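# Place the small carton on the raised block

## Task

Set the small carton on top of the raised block so that no part of it extends beyond the outer edge of the blue tape outline, with the same face pointing up as at the start; the large carton must remain standing upright on the table with its original face up.

## Robot and tools

Robot: two arms, left_arm and right_arm, each ending in an identical five-finger right hand (not mirror images, so every hand number and axis means the same on both). Bases in the scene frame: left_arm at (+0.022, +0.547, +0.013) m, right_arm at (+0.077, -0.605, +0.013) m, both facing almost straight along +x. A post stands behind the arms. Cameras: cam_head_left, cam_head_right, cam_high (896x504), cam_left_wrist, cam_right_wrist (672x504, fisheye).

Scene frame: origin at table-top height, halfway between the nominal bases; +x points out over the table, +y toward the left_arm side, +z up. Image left/right does not match arm names. All printed positions, velocities and targets use this frame.

Hand point: a spot fixed to the palm, 0.15 m out from the wrist flange along the fingers and 0.05 m in front of the palm. Its +z runs along the straightened fingers (which extend 0.06-0.07 m past it), +y points out of the palm, +x runs across the palm away from the thumb. A wrist bracket on the little-finger side can collide with things; with fingers level, the wrist may hang lower than the hand point and reach the table first.

execute_actions(actions, cameras): actions is a list of actions; each action is a table of at most 15 rows, one row per 1/30 s step; a shorter table repeats its last row until step 15. Every row holds 28 numbers, each within [-1, 1], covering both arms even if one is idle: left dx, dy, dz, rx, ry, rz, then left hand thumb_turn, thumb_bend, index, middle, ring, little, force_limit, speed, then the same 14 for the right arm. The six pose numbers are an offset, not a pose: measured along scene axes from that arm's Hand target as it stood when the action began (every row in the action counts from that same start, not from the row before). Scale: 1.0 = 0.6 m for dx, dy, dz and 180 degrees for the rotation vector rx, ry, rz (rotation about the Hand target position). Repeating an offset in a later action moves further. Send six zeros to request no new motion. The commanded orientation is clipped to within 32 degrees of the measured one per step. Images come back only when actions is empty or cameras names them (["all"] for all).

Hand numbers are absolute targets, not offsets. thumb_turn: -1 beside the palm, +1 opposite the fingers. thumb_bend, index, middle, ring, little: -1 straight, +1 curled. force_limit: -1 to +1 maps linearly to about 0-10 N at the fingertip (0-15 N for the two thumb motors); a closing motor stops there. speed: -1 almost zero, rising to full at +0.48 and above (full travel 0.49 s); use about -0.94 or lower for a soft grip. There is no 'unchanged' value: repeat the last eight numbers actually sent for that hand (or, before any, its hand_measured plus hand_force_limit and hand_speed). With the thumb turned in, the hand wraps objects roughly 0.035-0.065 m thick; thumb tip against index pad can pinch light items up to about 0.08 m. To squeeze harder, raise force_limit and send a more-closed target; to loosen, send a target more open than hand_measured.

move(target, speed, blend, stop_force, zero, blocking, cameras): target is one 28-number row, or a list of up to 15 such rows; pose numbers in every row are offsets from the Hand target at the move's start (scene axes, same 0.6 m / 180 degree scale), not from the previous row. Paths are straight lines ending together, capped at 10 s total. speed: path top speed in m/s, 0.002-3.2, default 0.25 (turns limited to twice that in rad/s); one value or one per target. blend: corner rounding in m for a list, default 0 (full stop at each corner). stop_force: 4-120 N, one value for both arms; an arm's path ends when its wrist sensor feels that much push against its motion relative to the zero; it then backs to where it was just before, which becomes its Hand target. With stop_force every row must have the same hand numbers, and blocking=false is not allowed. zero (only with stop_force, default true) re-zeros moving arms first. blocking=false returns after about 0.5 s while the move keeps running. The result adds a move: line giving the ending (done, off_target, moving, held, fault) and limits (paced = pose clipped, held = steps withheld). Moves do not avoid obstacles or the other arm; paths bringing the wrist too near an arm's first joint axis are refused.

wait(seconds 0-3600) lets the scene run. stop() brakes a running move. zoom_image(camera, region [x0, y0, x1, y1] in pixels, at most 504 by 504) enlarges part of the latest image. show_instructions() shows the reference image. zero_wrist_force(arm: left_arm or right_arm) tares that wrist sensor. finished_scene(scene = 1) ends the scene irreversibly.

Result lines: end_effector_position (m), end_effector_quat_wxyz, velocities (omitted when joints are still), Hand target (last commanded pose; the next offset starts from it, and the hand often rests slightly short), hand_measured, hand_stopped_by (moving, target, force, stalled, fault) and hand_load_n (fingertip N, positive pushing open), in motor order; Wrist force/torque in the hand's own axes; joint positions and torques; step positions for execute_actions calls.

Avoid: pressing past firm contact (arms are stiff; about 150 N outside force or joint torques over 287/287/130/46.9/46.9/46.9 N m stop the arm for 10 s); fast impacts; letting the arms or hands touch each other; dropping or releasing a moving carton, even from a few millimetres; tipping the large carton; anything leaving the table. Long stretched or loaded holds heat motors (warning at 70 °C, braking at 85 °C). Objects may occasionally be nudged by outside pushes.

Each tool is called after "Emit:" as name(argument=value, ...), one argument or row to a line, values as JSON.

Reference images:

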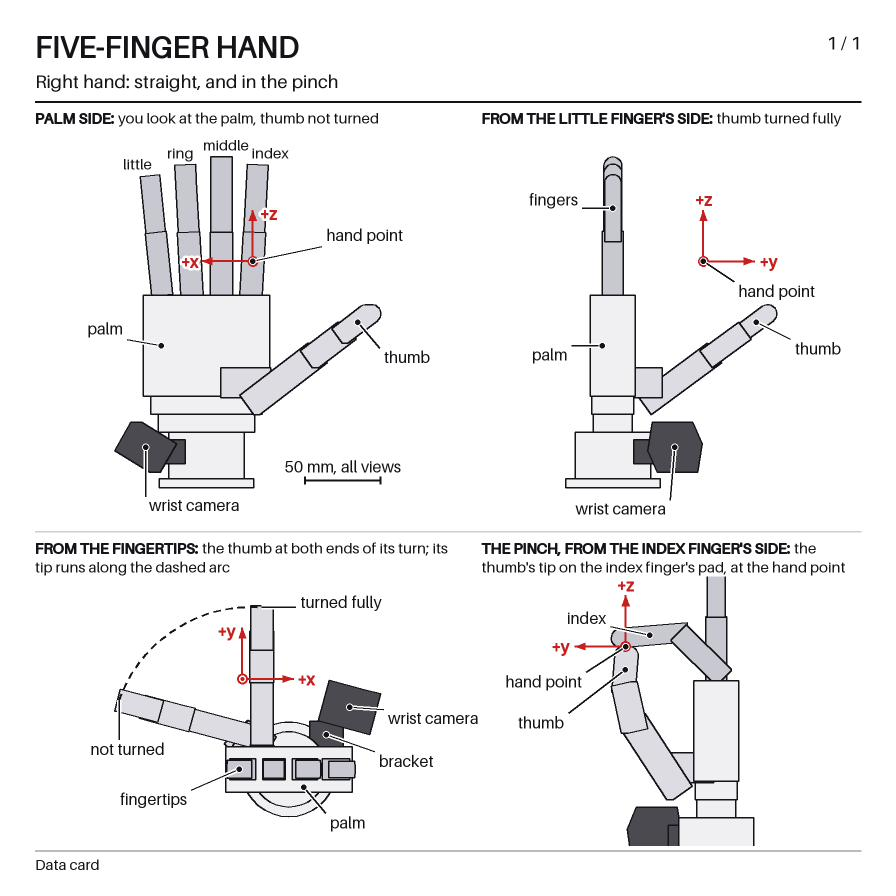

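## Session

Emit:
execute_actions(
  actions=[],
)

Scene clock: 0.00 s.
left_arm: end_effector_position=(+0.5496, +0.4881, +0.1151) hand_measured=(-1.000, -1.000, -1.000, -1.000, -1.000, -1.000) hand_load_n=(+0.0, +0.0, +0.0, +0.0, +0.0, +0.0) hand_stopped_by=(target, target, target, target, target, target) hand_force_limit=0.00 hand_speed=-0.80 end_effector_quat_wxyz=(+0.118, +0.990, +0.075, -0.016) | right_arm: end_effector_position=(+1.0792, -0.6459, +0.2098) hand_measured=(-1.000, -1.000, -1.000, -1.000, -1.000, -1.000) hand_load_n=(+0.0, +0.0, +0.0, +0.0, +0.0, +0.0) hand_stopped_by=(target, target, target, target, target, target) hand_force_limit=0.00 hand_speed=-0.80 end_effector_quat_wxyz=(-0.025, +0.643, +0.764, -0.040)
Joint positions: left_arm=[-0.208 -1.175 1.941 0.772 1.808 1.219] | right_arm=[-0.2 -0.618 0.753 1.518 1.616 -0.365]
Joint velocities: within noise
Joint torques (N m): no reading
Motor temperatures (°C): left_arm=[28 37 34 40 35 34] | right_arm=[29 29 29 40 38 35]
Wrist force (N): no reading
Wrist torque (N m): no reading
Wrist force, peak (N): no reading
Hand target: left_arm +0.5496, +0.4881, +0.1151; +0.118, +0.990, +0.075, -0.016 | right_arm +1.0792, -0.6459, +0.2098; -0.025, +0.643, +0.764, -0.040

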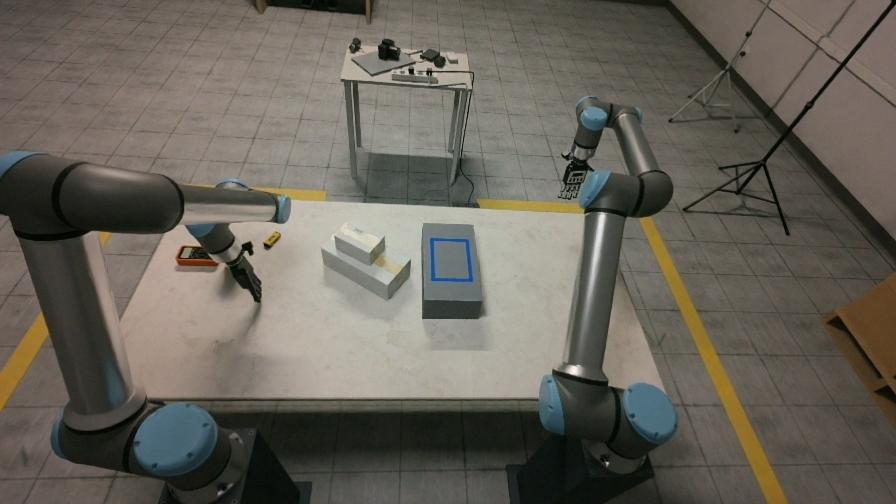

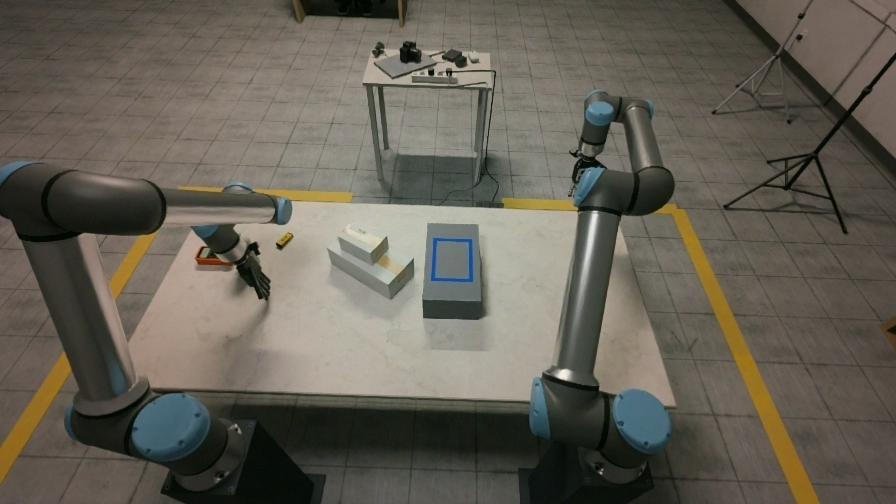

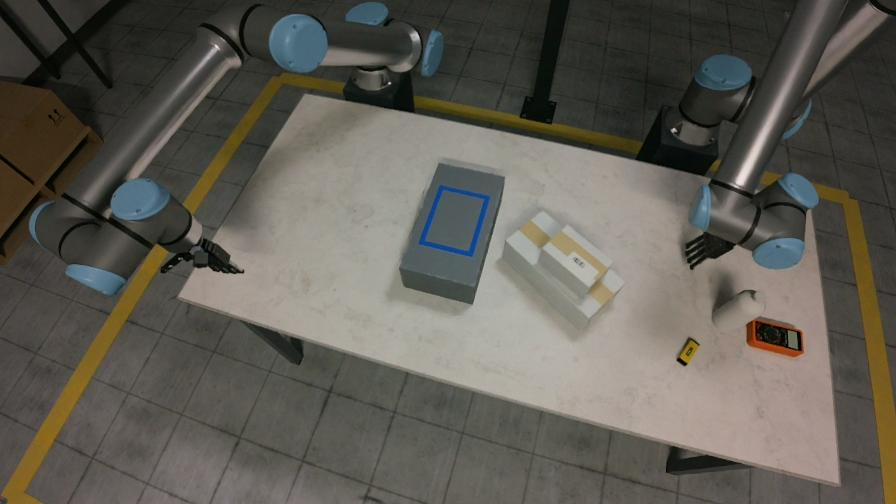

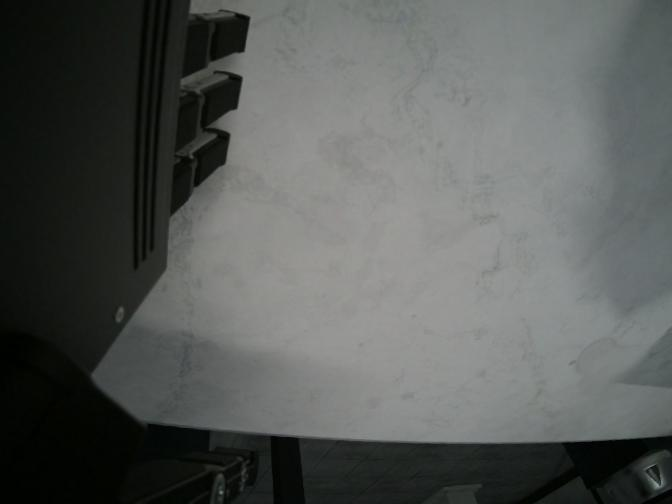

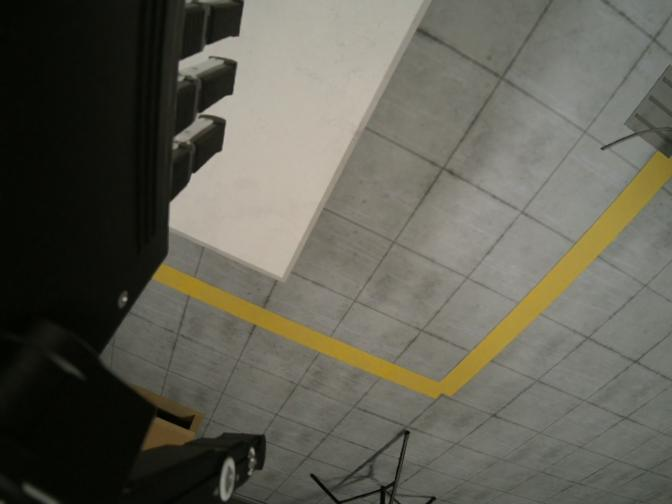

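Emit:
zoom_image(
  camera="cam_high",
  region=[380, 140, 640, 340],
)

Emit:
zoom_image(
  camera="cam_head_left",
  region=[300, 200, 500, 330],
)

Emit:
zoom_image(
  camera="cam_head_right",
  region=[300, 200, 500, 330],
)

Scaled by 1.938 from the camera's image (finer frame: 1280x720).

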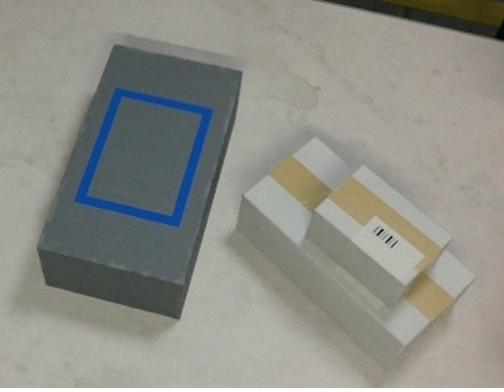

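Scaled by 2.520 from the camera's image (finer frame: 1280x720).

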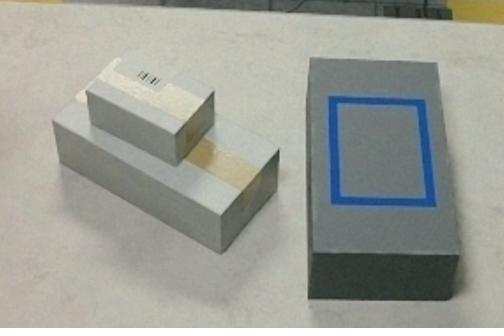

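Scaled by 2.520 from the camera's image (finer frame: 1280x720).

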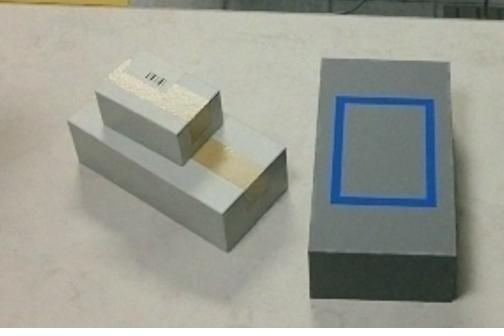

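Emit:
move(
  target=[
    [0,0,0.3,0,0,0,1,-1,-1,-1,-1,-1,0,0,0,0,0,0,0,0,-1,-1,-1,-1,-1,-1,0,-0.8],
    [0.083,-0.397,0.475,0.320,0.1626,0.198,1,-1,-1,-1,-1,-1,0,0,0,0,0,0,0,0,-1,-1,-1,-1,-1,-1,0,-0.8],
  ],
  blend=[0.03,0],
  speed=0.25,
  cameras=["all"],
)

Scene clock: 92.13 s.
left_arm: end_effector_position=(+0.5993, +0.2499, +0.4001) hand_measured=(+1.000, -1.000, -1.000, -1.000, -1.000, -1.000) hand_load_n=(+0.0, +0.0, +0.0, +0.0, -0.5, +0.0) hand_stopped_by=(target, target, target, target, target, target) hand_force_limit=0.00 hand_speed=0.00 end_effector_quat_wxyz=(-0.382, +0.822, +0.382, -0.180) | right_arm: end_effector_position=(+1.0792, -0.6459, +0.2098) hand_measured=(-1.000, -1.000, -1.000, -1.000, -1.000, -1.000) hand_load_n=(+0.0, +0.0, +0.0, +0.0, +0.0, +0.0) hand_stopped_by=(target, target, target, target, target, target) hand_force_limit=0.00 hand_speed=-0.80 end_effector_quat_wxyz=(-0.025, +0.643, +0.764, -0.040)
Joint positions: left_arm=[-0.707 -0.995 1.317 2.12 1.572 0.003] | right_arm=[-0.2 -0.618 0.753 1.518 1.616 -0.365]
Joint torques (N m): left_arm=[2.87 -69.86 -35.63 7.49 -3.77 -1.92] | right_arm=[0.94 -98.46 -38.36 3.73 0.2 -0.18]
Wrist force (N): left_arm=[-0.4 -0.3 -0.3] | right_arm=[0.0 0.0 -0.1]
Wrist torque (N m): left_arm=[0.28 -0.06 -0.37] | right_arm=[0.01 0.00 0.00]
Wrist force, peak (N): left_arm=[-0.1 -0.8 2.5] | right_arm=[0.8 0.3 -0.3]
Hand target: left_arm +0.5994, +0.2499, +0.4001; -0.382, +0.822, +0.383, -0.180 | right_arm +1.0792, -0.6459, +0.2098; -0.025, +0.643, +0.764, -0.040
Off the commanded pose: left_arm 0.000 m, 0 deg | right_arm 0.000 m, 0 deg.
move: done

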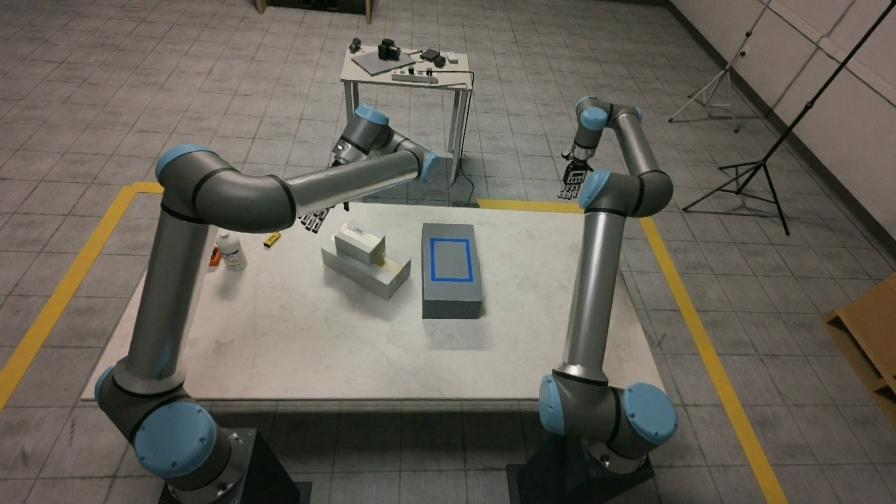

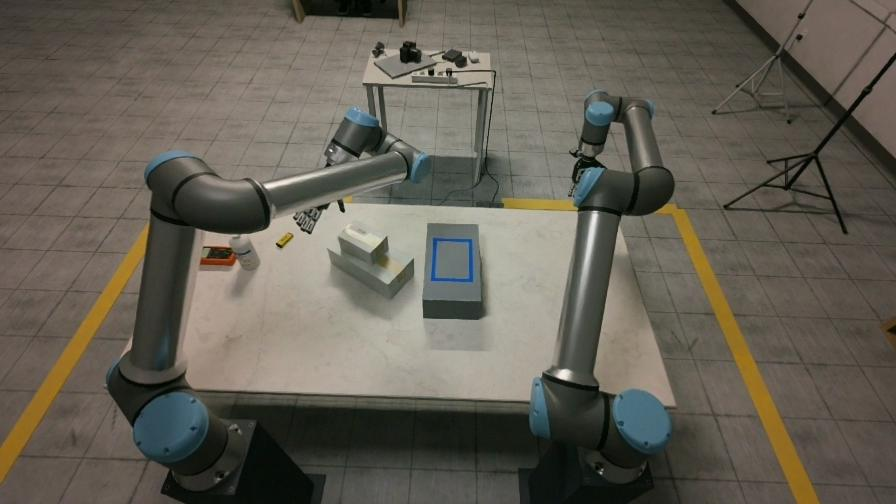

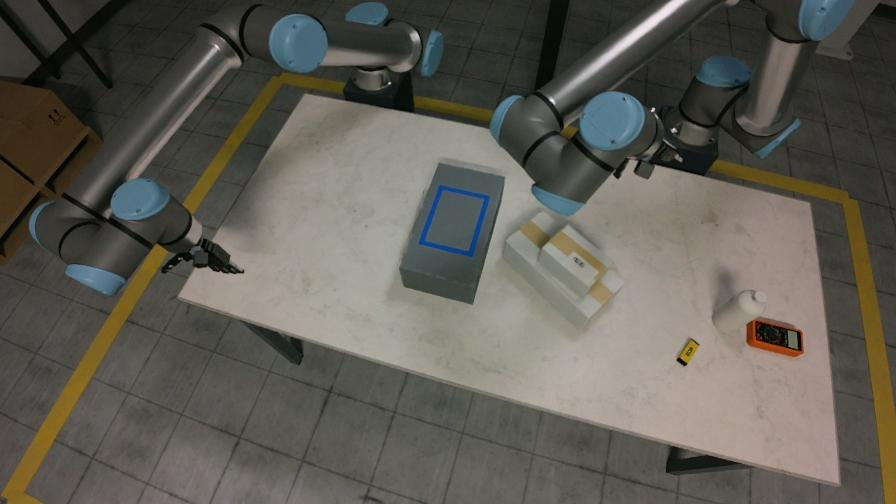

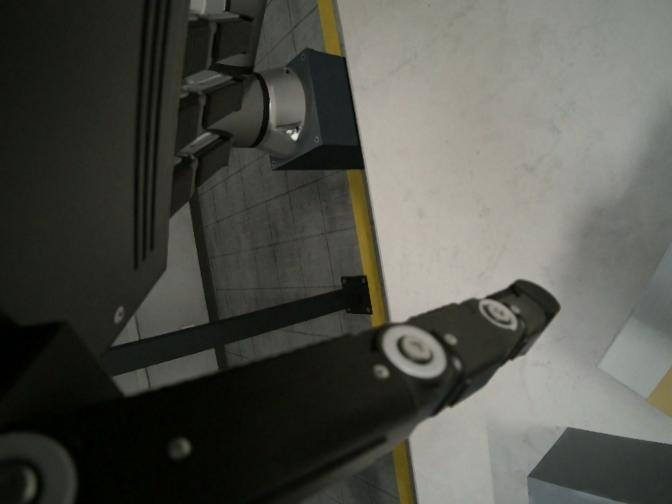

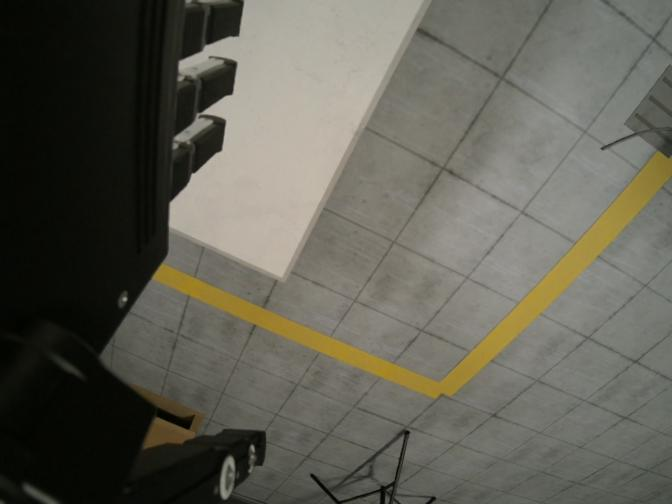

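Emit:
move(
  target=[0.068,-0.1,-0.167,0,0,0,1,-1,-1,-1,-1,-1,0,0,0,0,0,0,0,0,-1,-1,-1,-1,-1,-1,0,-0.8],
  cameras=["all"],
)

Emit:
zoom_image(
  camera="cam_head_left",
  region=[300, 180, 500, 330],
)

Emit:
zoom_image(
  camera="cam_high",
  region=[400, 140, 660, 340],
)

Scene clock: 112.23 s.
left_arm: end_effector_position=(+0.6401, +0.1899, +0.3000) hand_measured=(+1.000, -1.000, -1.000, -1.000, -1.000, -1.000) hand_load_n=(+0.0, -0.5, +0.0, +0.0, +0.0, +0.0) hand_stopped_by=(target, target, target, target, target, target) hand_force_limit=0.00 hand_speed=0.00 end_effector_quat_wxyz=(-0.382, +0.822, +0.383, -0.180) | right_arm: end_effector_position=(+1.0792, -0.6459, +0.2098) hand_measured=(-1.000, -1.000, -1.000, -1.000, -1.000, -1.000) hand_load_n=(+0.0, +0.0, +0.0, +0.0, +0.0, +0.0) hand_stopped_by=(target, target, target, target, target, target) hand_force_limit=0.00 hand_speed=-0.80 end_effector_quat_wxyz=(-0.025, +0.643, +0.764, -0.040)
Joint positions: left_arm=[-0.73 -0.829 1.223 2.049 1.589 -0.012] | right_arm=[-0.2 -0.618 0.753 1.518 1.616 -0.365]
Joint torques (N m): left_arm=[7.76 -75.11 -31.45 6.61 -2.47 2.91] | right_arm=[2.1 -99.24 -37.82 3.72 0.08 0.1]
Wrist force (N): left_arm=[-0.3 0.0 -0.1] | right_arm=[0.3 0.1 0.1]
Wrist torque (N m): left_arm=[0.29 -0.10 -0.14] | right_arm=[0.01 -0.06 0.02]
Wrist force, peak (N): left_arm=[0.1 -2.8 -0.4] | right_arm=[0.6 0.1 -0.4]
Hand target: left_arm +0.6402, +0.1899, +0.2999; -0.382, +0.822, +0.383, -0.180 | right_arm +1.0792, -0.6459, +0.2098; -0.025, +0.643, +0.764, -0.040
Off the commanded pose: left_arm 0.000 m, 0 deg | right_arm 0.000 m, 0 deg.
move: done

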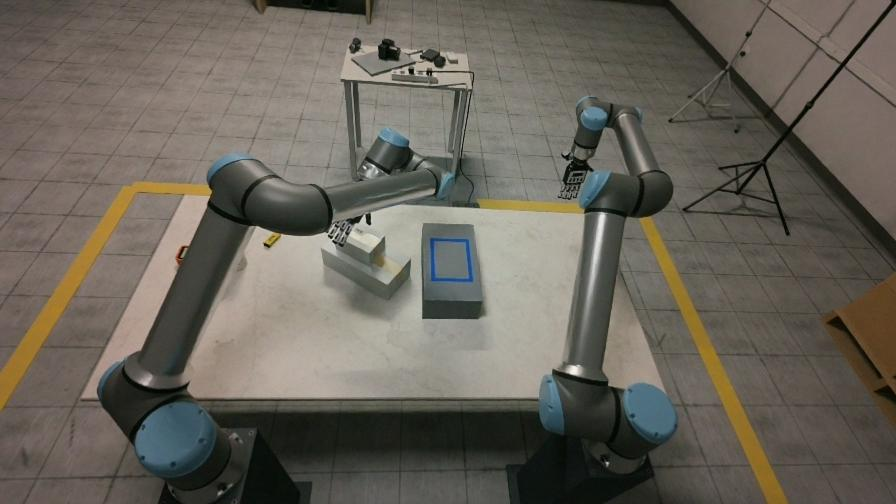

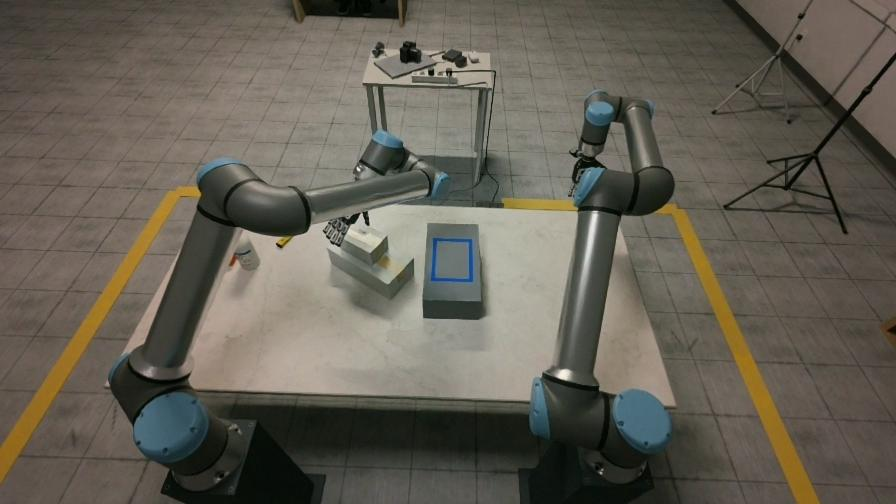

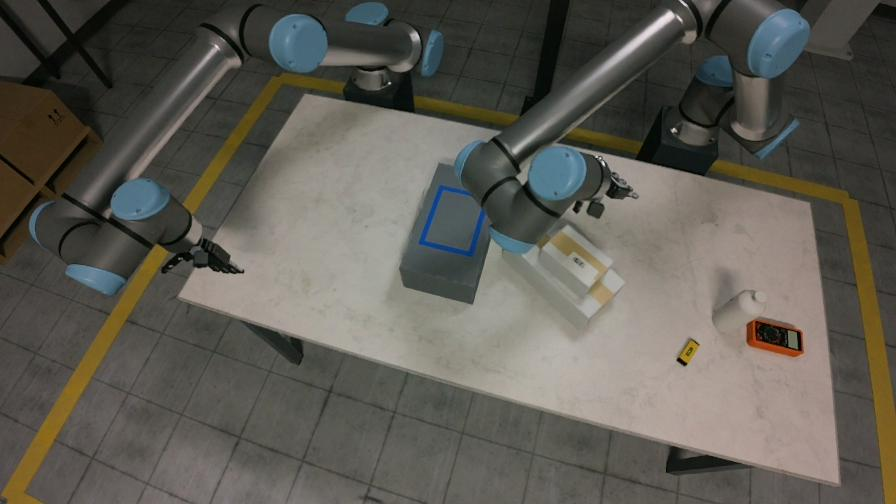

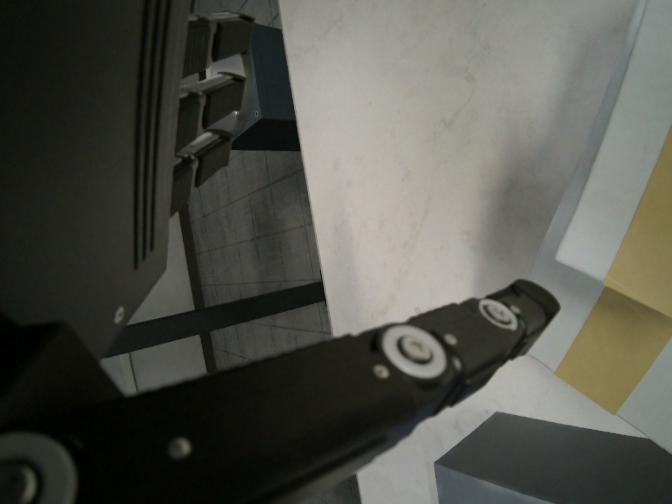

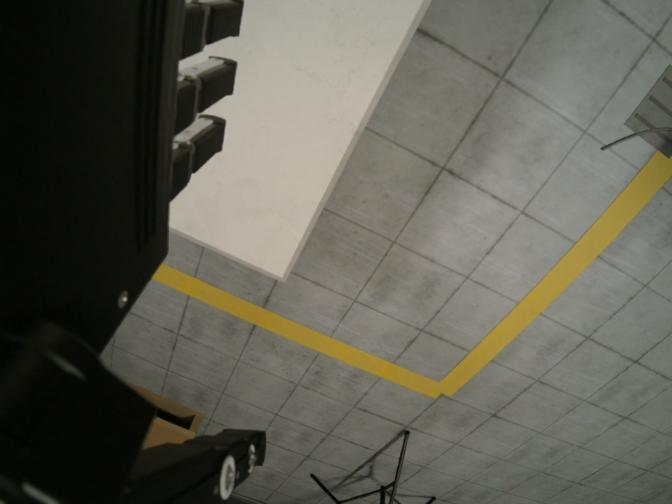

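Scaled by 2.520 from the camera's image (finer frame: 1280x720).

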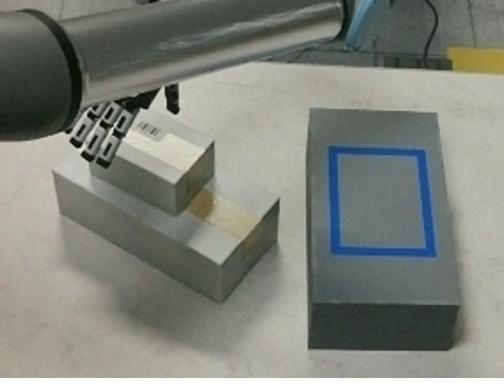

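Scaled by 1.938 from the camera's image (finer frame: 1280x720).

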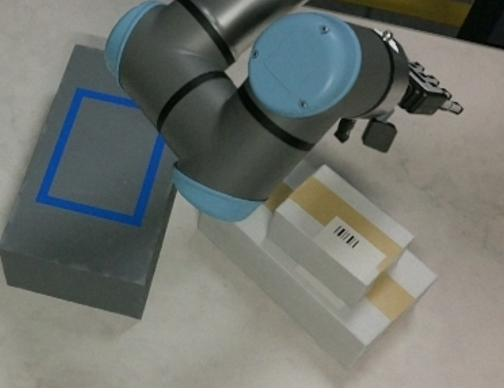

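Emit:
zoom_image(
  camera="cam_head_left",
  region=[310, 190, 430, 310],
)

Emit:
zoom_image(
  camera="cam_head_left",
  region=[400, 200, 520, 330],
)

Emit:
zoom_image(
  camera="cam_high",
  region=[490, 190, 650, 340],
)

Emit:
zoom_image(
  camera="cam_left_wrist",
  region=[372, 150, 672, 504],
)

Scaled by 4.200 from the camera's image (finer frame: 1280x720).

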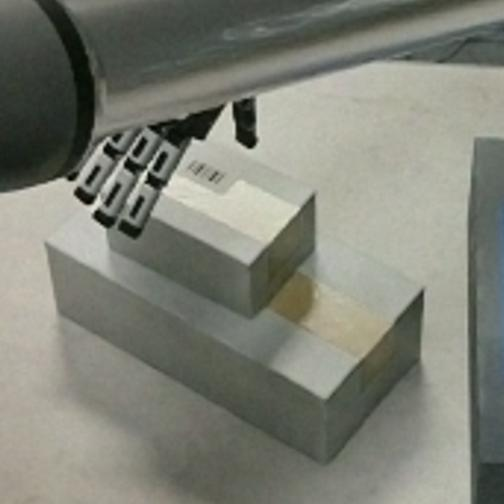

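Scaled by 3.877 from the camera's image (finer frame: 1280x720).

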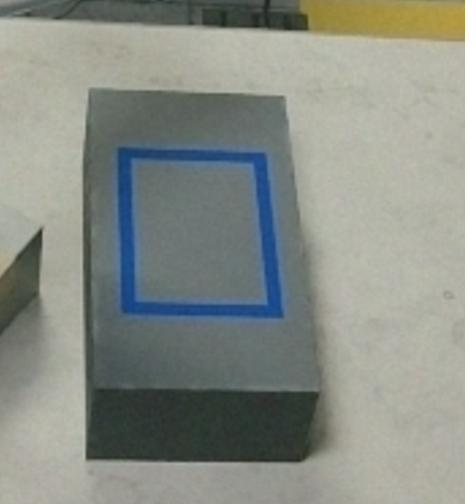

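Scaled by 3.150 from the camera's image (finer frame: 1280x720).

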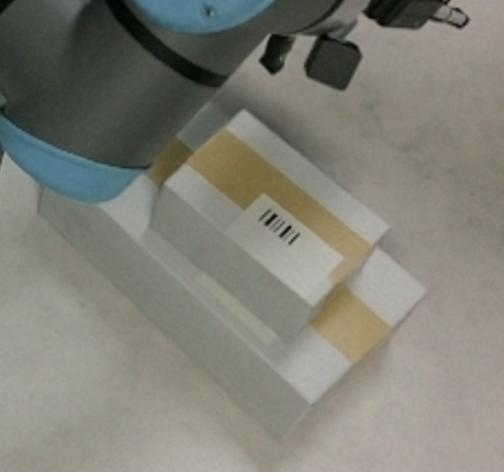

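Scaled by 1.424 from the camera's image (finer frame: 960x720).

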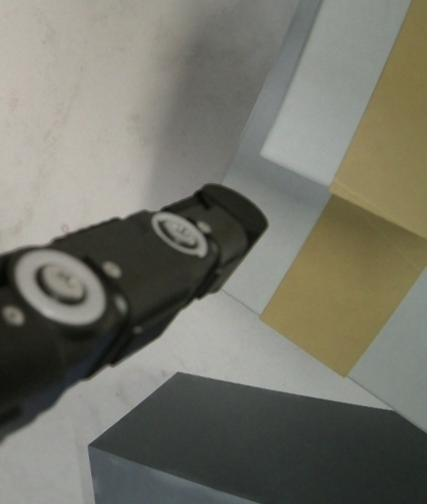

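Emit:
move(
  target=[0.172,0.015,-0.133,0,0,0.0556,1,-1,-1,-1,-1,-1,0,0,0,0,0,0,0,0,-1,-1,-1,-1,-1,-1,0,-0.8],
  cameras=["all"],
  speed=0.15,
)

Emit:
zoom_image(
  camera="cam_head_left",
  region=[310, 190, 430, 310],
)

Emit:
zoom_image(
  camera="cam_head_right",
  region=[310, 190, 430, 310],
)

Emit:
zoom_image(
  camera="cam_high",
  region=[490, 190, 650, 340],
)

Emit:
zoom_image(
  camera="cam_left_wrist",
  region=[172, 0, 672, 504],
)

Scene clock: 164.23 s.
left_arm: end_effector_position=(+0.7433, +0.1989, +0.2202) hand_measured=(+1.000, -1.000, -1.000, -1.000, -1.000, -1.000) hand_load_n=(+0.0, +0.0, -0.5, +0.0, +0.0, +0.0) hand_stopped_by=(target, target, target, target, target, target) hand_force_limit=0.00 hand_speed=0.00 end_effector_quat_wxyz=(-0.365, +0.785, +0.453, -0.212) | right_arm: end_effector_position=(+1.0792, -0.6459, +0.2098) hand_measured=(-1.000, -1.000, -1.000, -1.000, -1.000, -1.000) hand_load_n=(+0.0, +0.0, +0.0, +0.0, +0.0, +0.0) hand_stopped_by=(target, target, target, target, target, target) hand_force_limit=0.00 hand_speed=-0.80 end_effector_quat_wxyz=(-0.025, +0.643, +0.764, -0.040)
Joint positions: left_arm=[-0.621 -0.626 0.994 2.072 1.639 -0.054] | right_arm=[-0.2 -0.618 0.753 1.518 1.616 -0.365]
Joint torques (N m): left_arm=[-0.61 -87.12 -37.46 0.92 -4.02 3.29] | right_arm=[0.79 -98.81 -38.55 3.68 0.02 0.05]
Wrist force (N): left_arm=[-0.3 -0.3 0.1] | right_arm=[0.2 0.2 -0.1]
Wrist torque (N m): left_arm=[0.25 -0.09 -0.21] | right_arm=[0.03 -0.03 0.01]
Wrist force, peak (N): left_arm=[-1.3 -1.6 -0.3] | right_arm=[0.8 0.0 -0.2]
Hand target: left_arm +0.7434, +0.1989, +0.2201; -0.365, +0.785, +0.453, -0.212 | right_arm +1.0792, -0.6459, +0.2098; -0.025, +0.643, +0.764, -0.040
Off the commanded pose: left_arm 0.000 m, 0 deg | right_arm 0.000 m, 0 deg.
move: done

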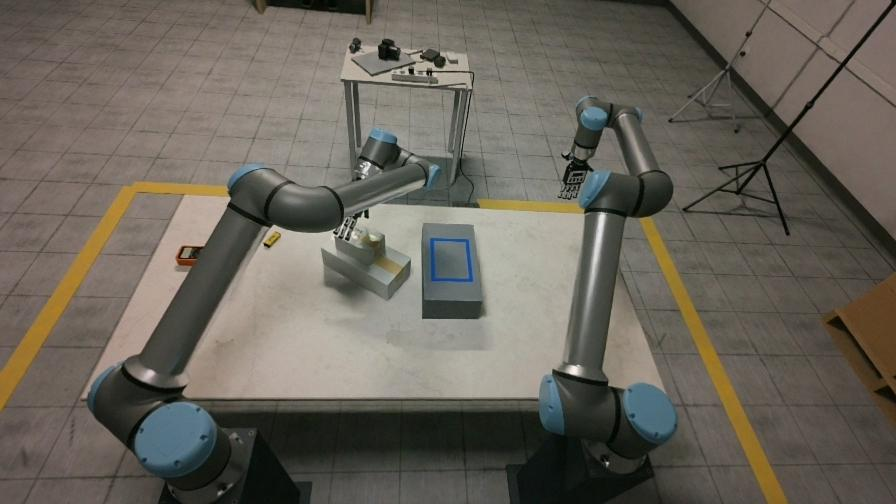

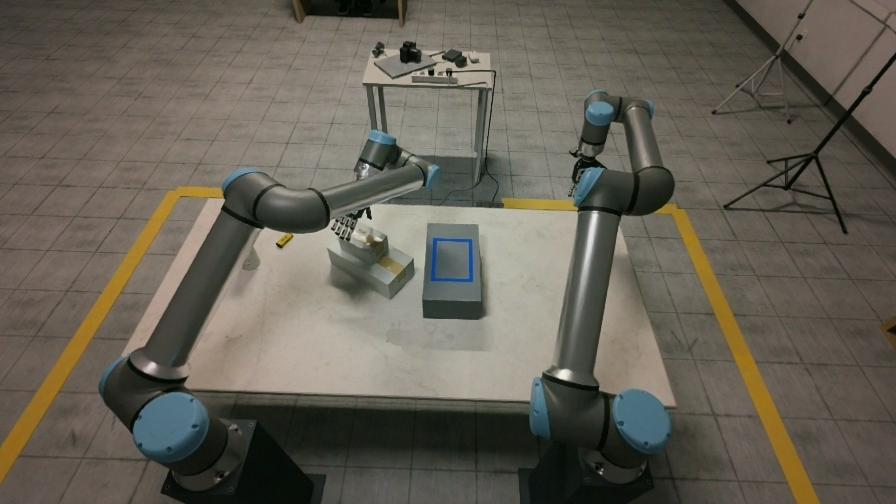

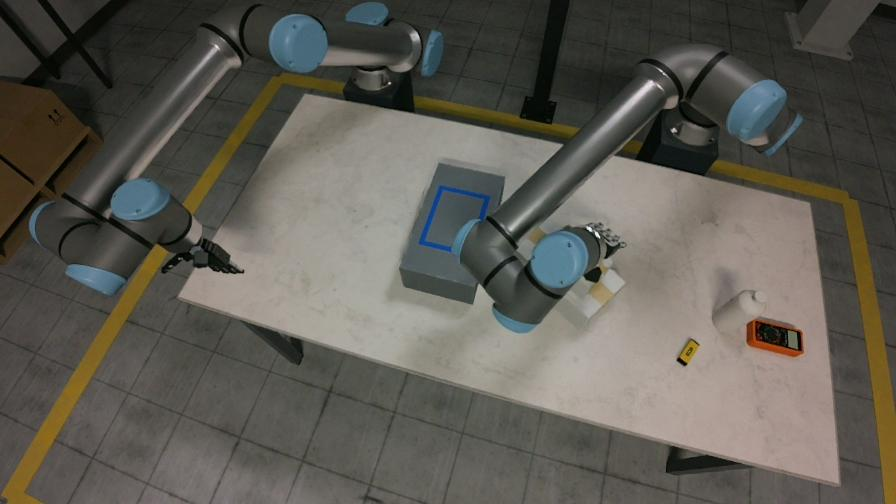

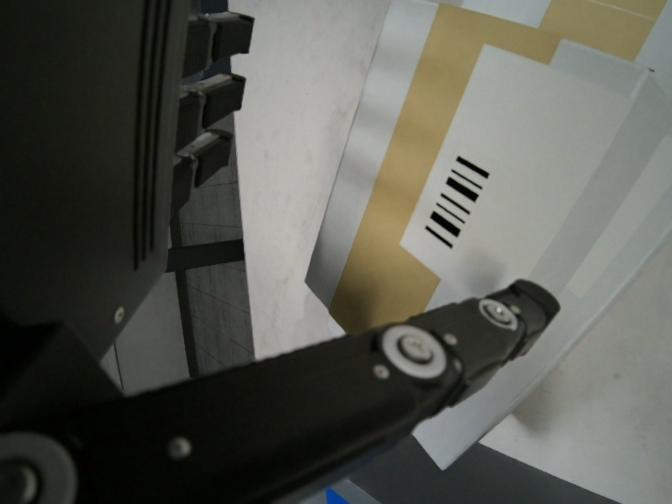

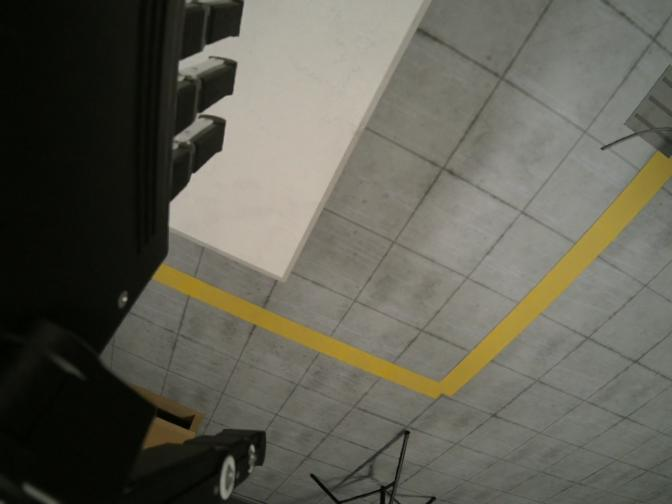

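Scaled by 4.200 from the camera's image (finer frame: 1280x720).

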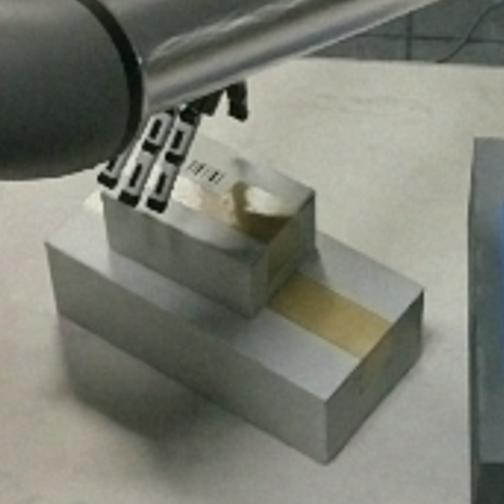

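Scaled by 4.200 from the camera's image (finer frame: 1280x720).

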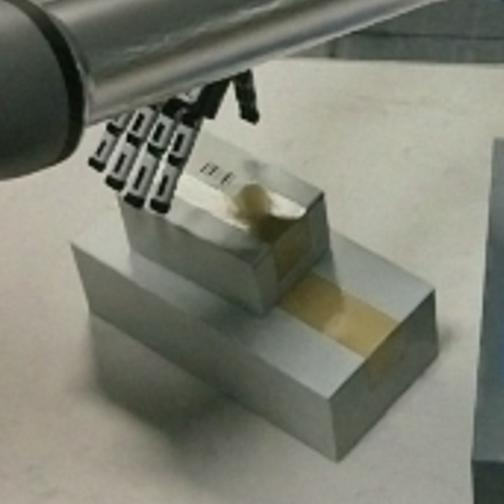

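Scaled by 3.150 from the camera's image (finer frame: 1280x720).

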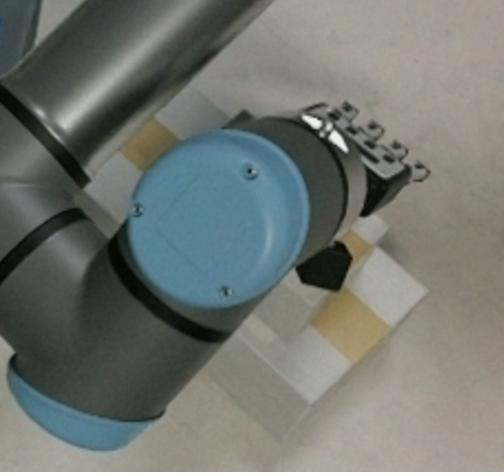

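Scaled by 1.000.

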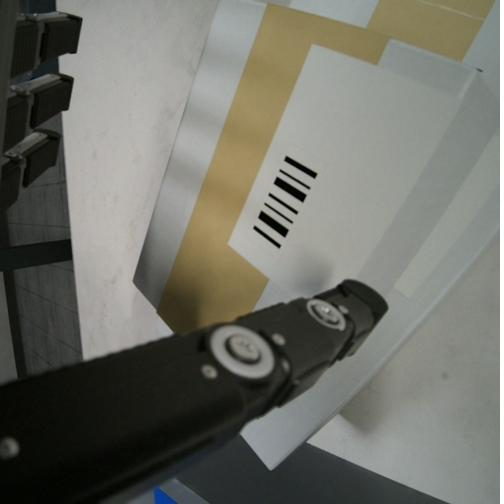

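Emit:
zoom_image(
  camera="cam_left_wrist",
  region=[272, 200, 472, 350],
)

Emit:
zoom_image(
  camera="cam_left_wrist",
  region=[372, 0, 672, 504],
)

Scaled by 2.520 from the camera's image (finer frame: 960x720).

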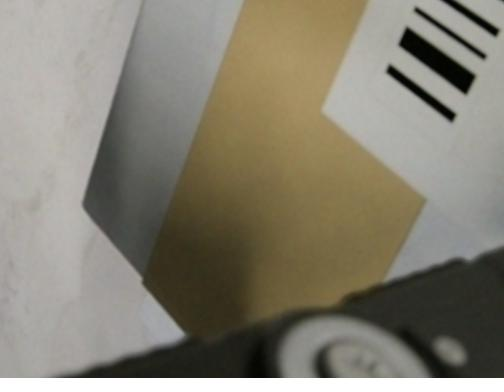

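Scaled by 1.000.

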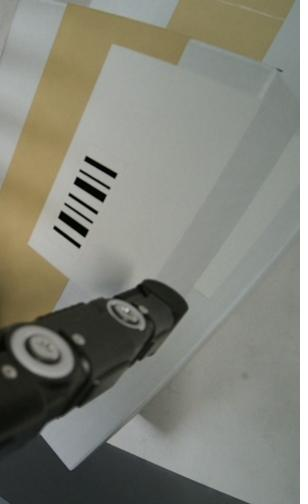

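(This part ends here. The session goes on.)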